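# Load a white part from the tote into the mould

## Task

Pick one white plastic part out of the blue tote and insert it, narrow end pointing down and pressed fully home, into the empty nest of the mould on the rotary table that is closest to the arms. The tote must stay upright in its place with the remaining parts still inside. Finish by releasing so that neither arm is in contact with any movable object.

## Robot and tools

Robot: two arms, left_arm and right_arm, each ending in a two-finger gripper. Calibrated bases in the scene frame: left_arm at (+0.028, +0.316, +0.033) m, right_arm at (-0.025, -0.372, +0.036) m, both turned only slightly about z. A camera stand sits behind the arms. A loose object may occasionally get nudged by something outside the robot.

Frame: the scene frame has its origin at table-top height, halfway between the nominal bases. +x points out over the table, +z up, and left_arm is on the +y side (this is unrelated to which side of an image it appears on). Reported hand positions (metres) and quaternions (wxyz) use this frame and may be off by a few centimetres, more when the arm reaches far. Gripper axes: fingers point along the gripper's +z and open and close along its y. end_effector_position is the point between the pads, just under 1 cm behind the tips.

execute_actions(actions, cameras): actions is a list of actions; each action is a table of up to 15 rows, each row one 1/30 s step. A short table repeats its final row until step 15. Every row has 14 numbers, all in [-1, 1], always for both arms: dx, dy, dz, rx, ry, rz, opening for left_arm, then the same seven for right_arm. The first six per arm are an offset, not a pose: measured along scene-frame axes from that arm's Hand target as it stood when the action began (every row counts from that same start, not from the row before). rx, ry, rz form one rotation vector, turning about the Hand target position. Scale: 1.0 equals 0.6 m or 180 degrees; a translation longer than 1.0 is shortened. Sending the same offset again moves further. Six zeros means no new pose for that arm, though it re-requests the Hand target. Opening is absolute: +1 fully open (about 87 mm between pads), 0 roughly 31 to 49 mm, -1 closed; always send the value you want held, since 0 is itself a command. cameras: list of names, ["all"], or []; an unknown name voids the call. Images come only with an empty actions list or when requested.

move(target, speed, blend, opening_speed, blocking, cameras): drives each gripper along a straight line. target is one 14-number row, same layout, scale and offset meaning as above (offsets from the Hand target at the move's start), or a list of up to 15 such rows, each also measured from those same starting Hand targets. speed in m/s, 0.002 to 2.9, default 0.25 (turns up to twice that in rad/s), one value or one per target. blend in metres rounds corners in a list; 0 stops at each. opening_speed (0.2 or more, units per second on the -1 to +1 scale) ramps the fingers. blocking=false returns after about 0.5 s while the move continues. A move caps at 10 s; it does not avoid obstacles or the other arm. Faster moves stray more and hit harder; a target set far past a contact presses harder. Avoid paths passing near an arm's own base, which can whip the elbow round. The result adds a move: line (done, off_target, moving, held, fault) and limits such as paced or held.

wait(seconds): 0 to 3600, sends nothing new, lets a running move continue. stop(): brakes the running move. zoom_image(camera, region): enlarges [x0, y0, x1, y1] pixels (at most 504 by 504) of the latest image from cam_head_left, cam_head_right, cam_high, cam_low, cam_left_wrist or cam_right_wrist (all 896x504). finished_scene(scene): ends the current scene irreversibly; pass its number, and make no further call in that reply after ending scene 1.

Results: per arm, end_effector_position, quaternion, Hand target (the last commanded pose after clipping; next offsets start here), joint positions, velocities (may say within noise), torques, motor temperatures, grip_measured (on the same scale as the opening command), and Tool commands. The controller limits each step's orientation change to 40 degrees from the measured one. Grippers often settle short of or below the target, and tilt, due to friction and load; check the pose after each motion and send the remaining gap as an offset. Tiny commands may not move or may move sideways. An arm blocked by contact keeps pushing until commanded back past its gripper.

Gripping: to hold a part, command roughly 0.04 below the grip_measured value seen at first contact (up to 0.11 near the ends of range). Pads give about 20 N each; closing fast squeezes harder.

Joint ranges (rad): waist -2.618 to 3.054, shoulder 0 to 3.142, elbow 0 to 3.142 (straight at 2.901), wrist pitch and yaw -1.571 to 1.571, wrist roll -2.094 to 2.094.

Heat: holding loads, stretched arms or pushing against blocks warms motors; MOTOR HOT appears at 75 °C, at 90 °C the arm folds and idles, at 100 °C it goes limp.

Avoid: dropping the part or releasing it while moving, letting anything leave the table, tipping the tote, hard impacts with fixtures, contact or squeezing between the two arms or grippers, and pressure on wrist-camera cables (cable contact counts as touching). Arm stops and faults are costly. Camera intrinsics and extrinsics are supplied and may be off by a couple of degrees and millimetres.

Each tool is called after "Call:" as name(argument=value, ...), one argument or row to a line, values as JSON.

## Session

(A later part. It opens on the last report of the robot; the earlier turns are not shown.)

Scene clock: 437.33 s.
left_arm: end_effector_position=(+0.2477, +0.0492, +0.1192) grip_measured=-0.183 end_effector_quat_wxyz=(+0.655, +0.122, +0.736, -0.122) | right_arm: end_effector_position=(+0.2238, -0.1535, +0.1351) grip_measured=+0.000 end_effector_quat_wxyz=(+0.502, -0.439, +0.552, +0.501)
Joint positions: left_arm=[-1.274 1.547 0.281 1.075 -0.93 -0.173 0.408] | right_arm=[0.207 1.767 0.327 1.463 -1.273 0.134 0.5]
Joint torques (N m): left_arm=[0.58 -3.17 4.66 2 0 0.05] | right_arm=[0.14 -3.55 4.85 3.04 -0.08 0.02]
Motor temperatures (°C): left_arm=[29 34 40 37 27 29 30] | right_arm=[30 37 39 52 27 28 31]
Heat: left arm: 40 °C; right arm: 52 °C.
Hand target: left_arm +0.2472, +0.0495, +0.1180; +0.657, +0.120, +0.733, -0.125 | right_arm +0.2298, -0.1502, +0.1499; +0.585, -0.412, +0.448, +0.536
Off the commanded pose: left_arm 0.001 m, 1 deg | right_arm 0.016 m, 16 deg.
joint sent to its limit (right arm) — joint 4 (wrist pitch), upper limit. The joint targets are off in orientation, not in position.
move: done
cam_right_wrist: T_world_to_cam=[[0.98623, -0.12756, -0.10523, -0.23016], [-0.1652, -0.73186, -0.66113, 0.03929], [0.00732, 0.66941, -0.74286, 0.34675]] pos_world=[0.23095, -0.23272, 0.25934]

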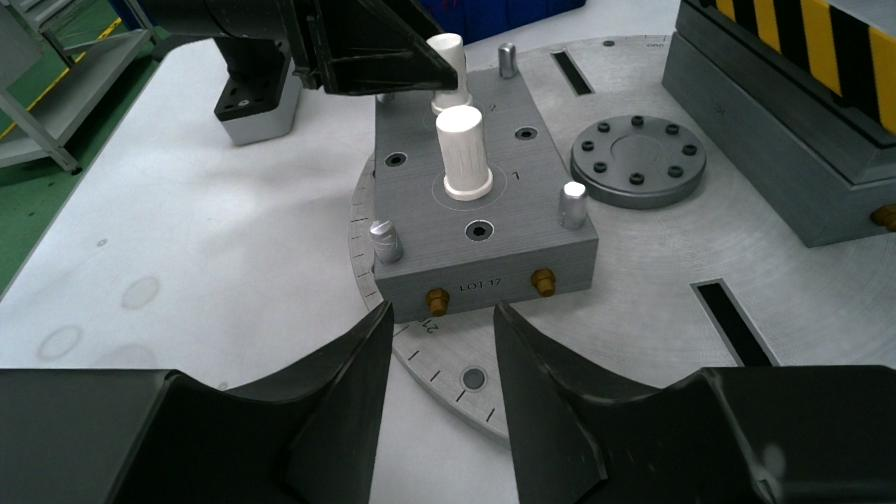

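Call:
move(
  target=[0,0,-0.0167,0,0,0,-0.9,0,0,0,0,0,0,0],
  speed=0.05,
  cameras=["cam_right_wrist","cam_left_wrist"],
)

Call:
zoom_image(
  camera="cam_right_wrist",
  region=[320, 0, 540, 130],
)

Scene clock: 444.47 s.
left_arm: end_effector_position=(+0.2484, +0.0490, +0.1124) grip_measured=-0.183 end_effector_quat_wxyz=(+0.658, +0.120, +0.733, -0.122) | right_arm: end_effector_position=(+0.2238, -0.1535, +0.1351) grip_measured=+0.000 end_effector_quat_wxyz=(+0.502, -0.439, +0.552, +0.501)
Joint positions: left_arm=[-1.274 1.609 0.27 1.162 -0.933 -0.163 0.408] | right_arm=[0.207 1.767 0.327 1.463 -1.273 0.134 0.5]
Joint torques (N m): left_arm=[0.57 -2.91 4.08 1.93 0.04 -0.07] | right_arm=[0.21 -3.67 4.82 3.04 -0.07 0.05]
Heat: left arm: 40 °C; right arm: 52 °C.
Hand target: left_arm +0.2472, +0.0495, +0.1080; +0.657, +0.120, +0.733, -0.125 | right_arm +0.2298, -0.1502, +0.1499; +0.585, -0.412, +0.448, +0.536
Off the commanded pose: left_arm 0.005 m, 0 deg | right_arm 0.016 m, 16 deg.
joint sent to its limit (right arm) — joint 4 (wrist pitch), upper limit. The joint targets are off in orientation, not in position.
move: done
cam_left_wrist: T_world_to_cam=[[-0.34322, -0.93886, 0.02727, 0.12476], [-0.78794, 0.272, -0.55241, 0.26625], [0.51122, -0.21108, -0.83312, 0.11554]] pos_world=[0.19354, 0.0691, 0.23994]
cam_right_wrist: T_world_to_cam=[[0.98623, -0.12756, -0.10523, -0.23016], [-0.1652, -0.73186, -0.66113, 0.03929], [0.00732, 0.66941, -0.74286, 0.34675]] pos_world=[0.23095, -0.23272, 0.25934]
Images, in order (width x height): cam_left_wrist 896x504, cam_right_wrist 896x504.

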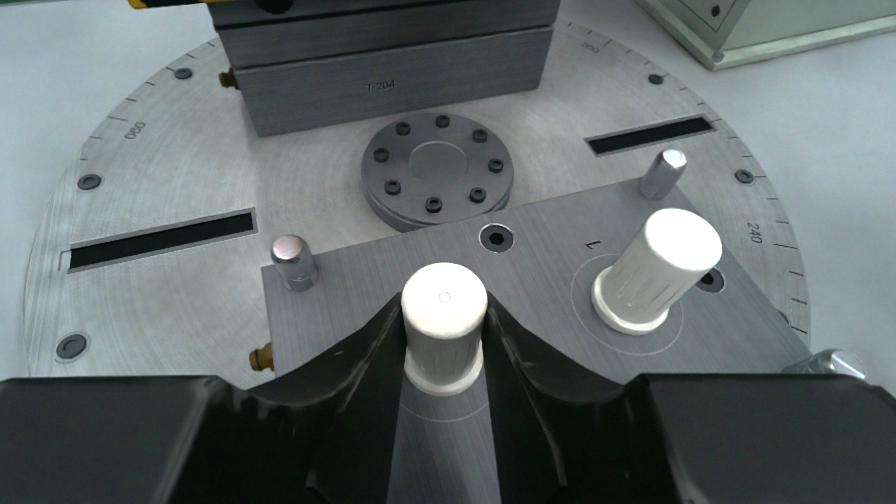

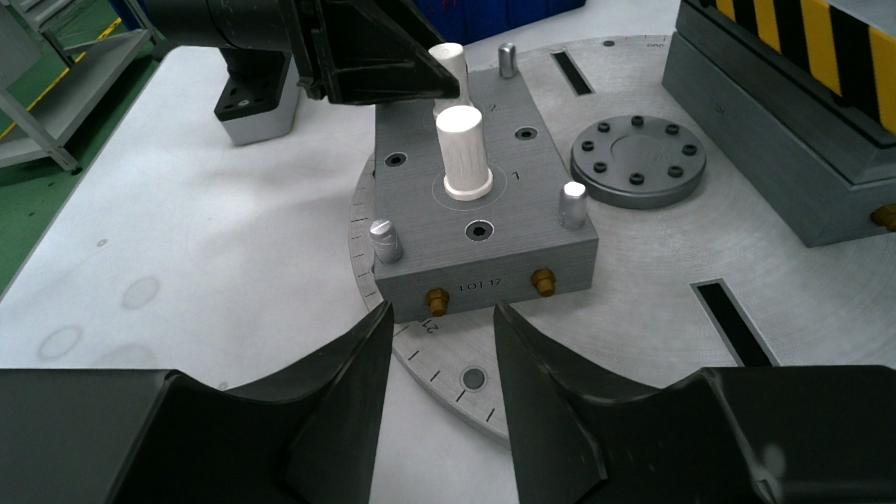

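Scaled by 2.291 from the camera's image (finer frame: 1280x720).

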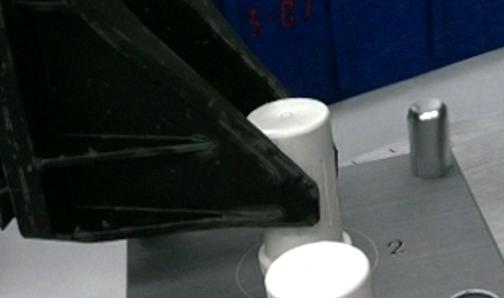

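Call:
move(
  target=[0,0,-0.015,0,0,0,-0.9,0,0,0,0,0,0,0],
  speed=0.05,
  cameras=["cam_left_wrist"],
)

Call:
zoom_image(
  camera="cam_left_wrist",
  region=[340, 200, 740, 440],
)

Scene clock: 451.87 s.
left_arm: end_effector_position=(+0.2486, +0.0489, +0.1117) grip_measured=-0.182 end_effector_quat_wxyz=(+0.666, +0.114, +0.726, -0.123) | right_arm: end_effector_position=(+0.2238, -0.1535, +0.1351) grip_measured=+0.000 end_effector_quat_wxyz=(+0.502, -0.439, +0.552, +0.501)
Joint positions: left_arm=[-1.28 1.659 0.26 1.258 -0.949 -0.141 0.409] | right_arm=[0.207 1.767 0.327 1.463 -1.273 0.134 0.5]
Joint torques (N m): left_arm=[1.03 -2 3.7 1.67 0.21 -0.25] | right_arm=[0.13 -3.6 5.01 3.05 -0.06 0.06]
Heat: left arm: 39 °C; right arm: 52 °C.
Hand target: left_arm +0.2472, +0.0495, +0.0990; +0.657, +0.120, +0.733, -0.125 | right_arm +0.2298, -0.1502, +0.1499; +0.585, -0.412, +0.448, +0.536
Off the commanded pose: left_arm 0.013 m, 2 deg | right_arm 0.016 m, 16 deg.
joint sent to its limit (right arm) — joint 4 (wrist pitch), upper limit. The joint targets are off in orientation, not in position.
move: off_target (left_arm)
cam_left_wrist: T_world_to_cam=[[-0.33692, -0.94093, 0.03384, 0.12266], [-0.77883, 0.25832, -0.57157, 0.2666], [0.52907, -0.21893, -0.81985, 0.1093]] pos_world=[0.19114, 0.07047, 0.23784]

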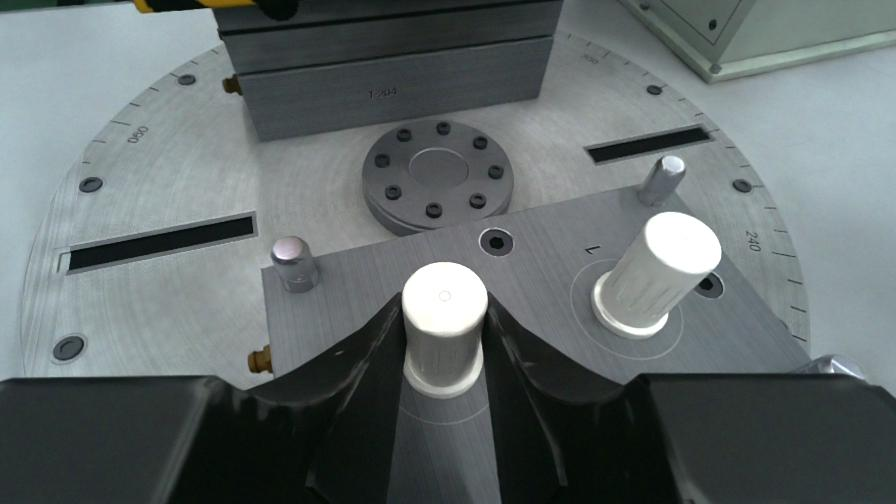

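Scaled by 1.260 from the camera's image (finer frame: 1280x720).

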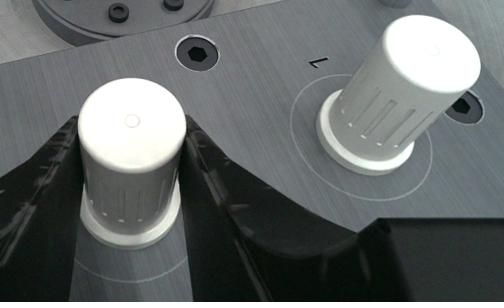

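Call:
move(
  target=[
    [0,0,0.018,0,0,0,-0.9,0,0,0,0,0,0,0],
    [0,0,0.018,0,0,0,0.3,0,0,0,0,0,0,0],
  ],
  speed=0.08,
  opening_speed=1.0,
  cameras=["cam_left_wrist","cam_right_wrist"],
)

Call:
zoom_image(
  camera="cam_right_wrist",
  region=[320, 0, 540, 130],
)

Scene clock: 466.03 s.
left_arm: end_effector_position=(+0.2473, +0.0509, +0.1081) grip_measured=+0.299 end_effector_quat_wxyz=(+0.660, +0.124, +0.732, -0.116) | right_arm: end_effector_position=(+0.2238, -0.1535, +0.1351) grip_measured=+0.000 end_effector_quat_wxyz=(+0.502, -0.439, +0.552, +0.501)
Joint positions: left_arm=[-1.28 1.637 0.26 1.201 -0.944 -0.149 0.65] | right_arm=[0.207 1.767 0.327 1.463 -1.273 0.134 0.5]
Joint torques (N m): left_arm=[1.14 -5.5 4.89 1.54 0.15 -0.16] | right_arm=[0.16 -3.63 4.93 3.03 -0.06 0.05]
Heat: left arm: 39 °C; right arm: 53 °C.
Hand target: left_arm +0.2471, +0.0495, +0.1098; +0.657, +0.120, +0.733, -0.125 | right_arm +0.2298, -0.1502, +0.1499; +0.585, -0.412, +0.448, +0.536
Off the commanded pose: left_arm 0.002 m, 1 deg | right_arm 0.016 m, 16 deg.
joint sent to its limit (right arm) — joint 4 (wrist pitch), upper limit. The joint targets are off in orientation, not in position.
move: done
cam_left_wrist: T_world_to_cam=[[-0.34091, -0.94001, 0.01281, 0.1274], [-0.78501, 0.27714, -0.55402, 0.26169], [0.51724, -0.19893, -0.8324, 0.11076]] pos_world=[0.19158, 0.06927, 0.23555]
cam_right_wrist: T_world_to_cam=[[0.98623, -0.12756, -0.10523, -0.23016], [-0.1652, -0.73186, -0.66113, 0.03929], [0.00732, 0.66941, -0.74286, 0.34675]] pos_world=[0.23095, -0.23272, 0.25934]

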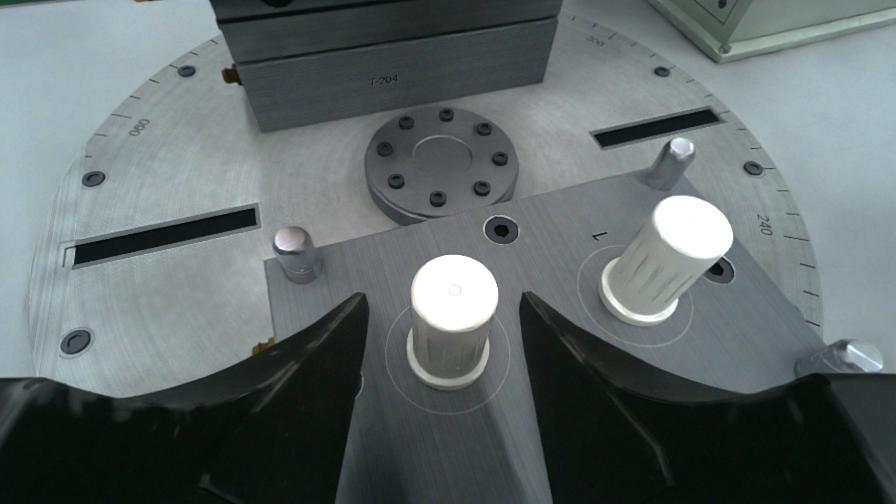

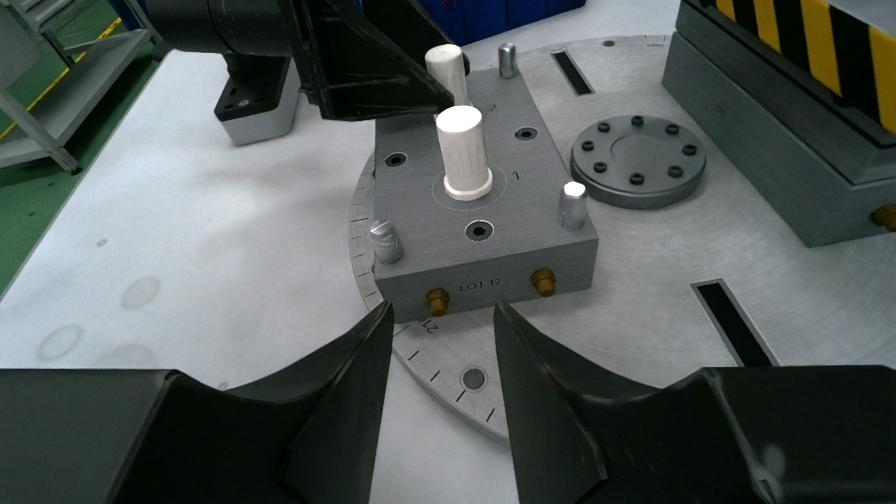

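Scaled by 2.291 from the camera's image (finer frame: 1280x720).

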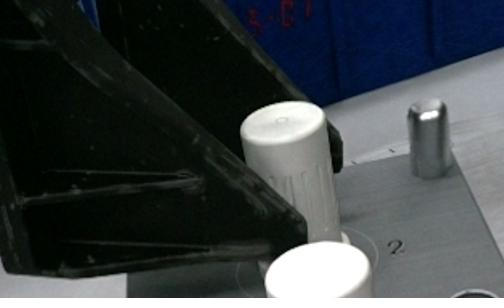

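Call:
move(
  target=[
    [0,0,0.125,0,0,0,0.3,0,0,0,0,0,0,0],
    [-0.12,0.08,0.16,0,0,0,0.3,0,0,0,0,0,0,0],
  ],
  speed=0.15,
  cameras=["cam_left_wrist","cam_right_wrist"],
)

Call:
zoom_image(
  camera="cam_right_wrist",
  region=[360, 20, 580, 220],
)

Call:
zoom_image(
  camera="cam_left_wrist",
  region=[380, 120, 800, 480],
)

Scene clock: 482.20 s.
left_arm: end_effector_position=(+0.1761, +0.0996, +0.1938) grip_measured=+0.300 end_effector_quat_wxyz=(+0.655, +0.139, +0.734, -0.112) | right_arm: end_effector_position=(+0.2238, -0.1535, +0.1351) grip_measured=+0.000 end_effector_quat_wxyz=(+0.502, -0.439, +0.552, +0.501)
Joint positions: left_arm=[-1.624 0.845 0.364 0.094 -1.257 -0.352 0.65] | right_arm=[0.207 1.767 0.327 1.463 -1.273 0.134 0.5]
Joint torques (N m): left_arm=[0.1 -1.66 11 1.4 -0.32 -0.16] | right_arm=[0.18 -3.56 4.93 3.03 -0.05 0.06]
Heat: left arm: 39 °C; right arm: 54 °C.
Hand target: left_arm +0.1752, +0.0975, +0.2059; +0.657, +0.120, +0.733, -0.125 | right_arm +0.2298, -0.1502, +0.1499; +0.585, -0.412, +0.448, +0.536
Off the commanded pose: left_arm 0.012 m, 3 deg | right_arm 0.016 m, 16 deg.
joint sent to its limit (right arm) — joint 4 (wrist pitch), upper limit. The joint targets are off in orientation, not in position.
move: off_target (left_arm)
cam_left_wrist: T_world_to_cam=[[-0.35836, -0.93353, -0.01016, 0.15477], [-0.78216, 0.30616, -0.54268, 0.23421], [0.50972, -0.18653, -0.83988, 0.23017]] pos_world=[0.12133, 0.11571, 0.32199]
cam_right_wrist: T_world_to_cam=[[0.98623, -0.12756, -0.10523, -0.23016], [-0.1652, -0.73186, -0.66113, 0.03929], [0.00732, 0.66941, -0.74286, 0.34675]] pos_world=[0.23095, -0.23272, 0.25934]

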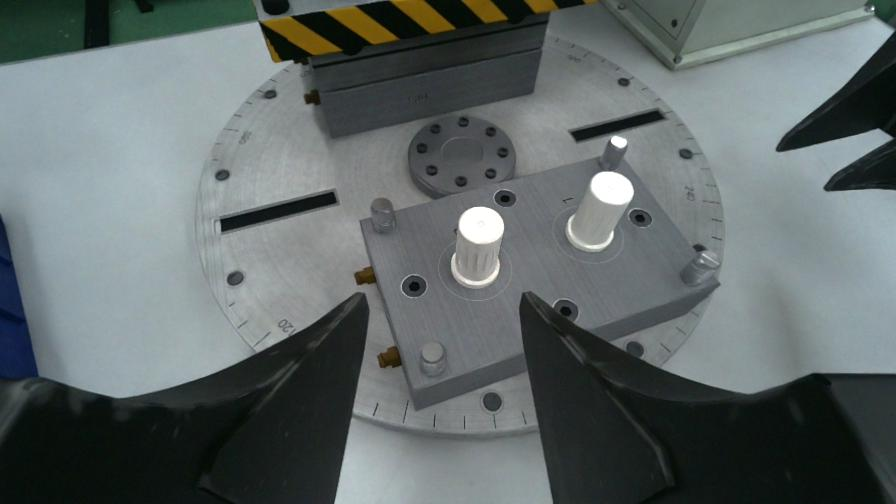

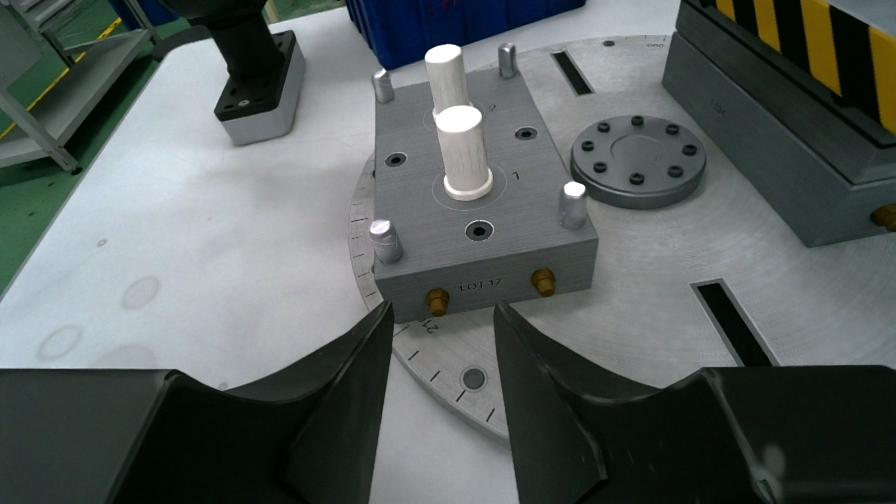

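Scaled by 2.291 from the camera's image (finer frame: 1280x720).

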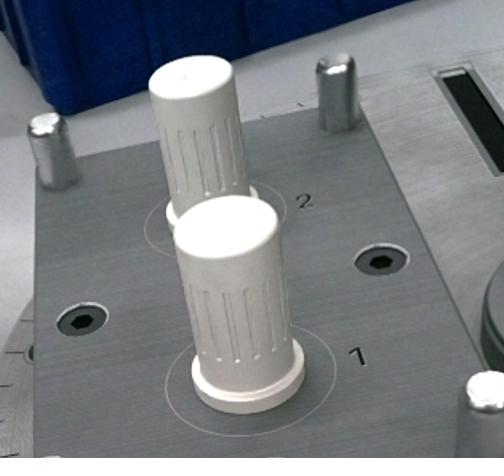

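Scaled by 1.200 from the camera's image (finer frame: 1280x720).

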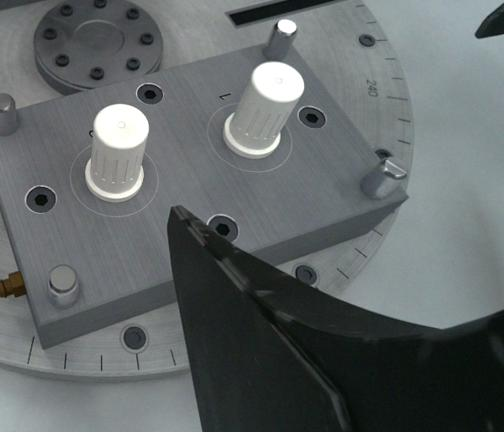

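Call:
finished_scene(
  scene=2,
)

The scene is finished: the task was done.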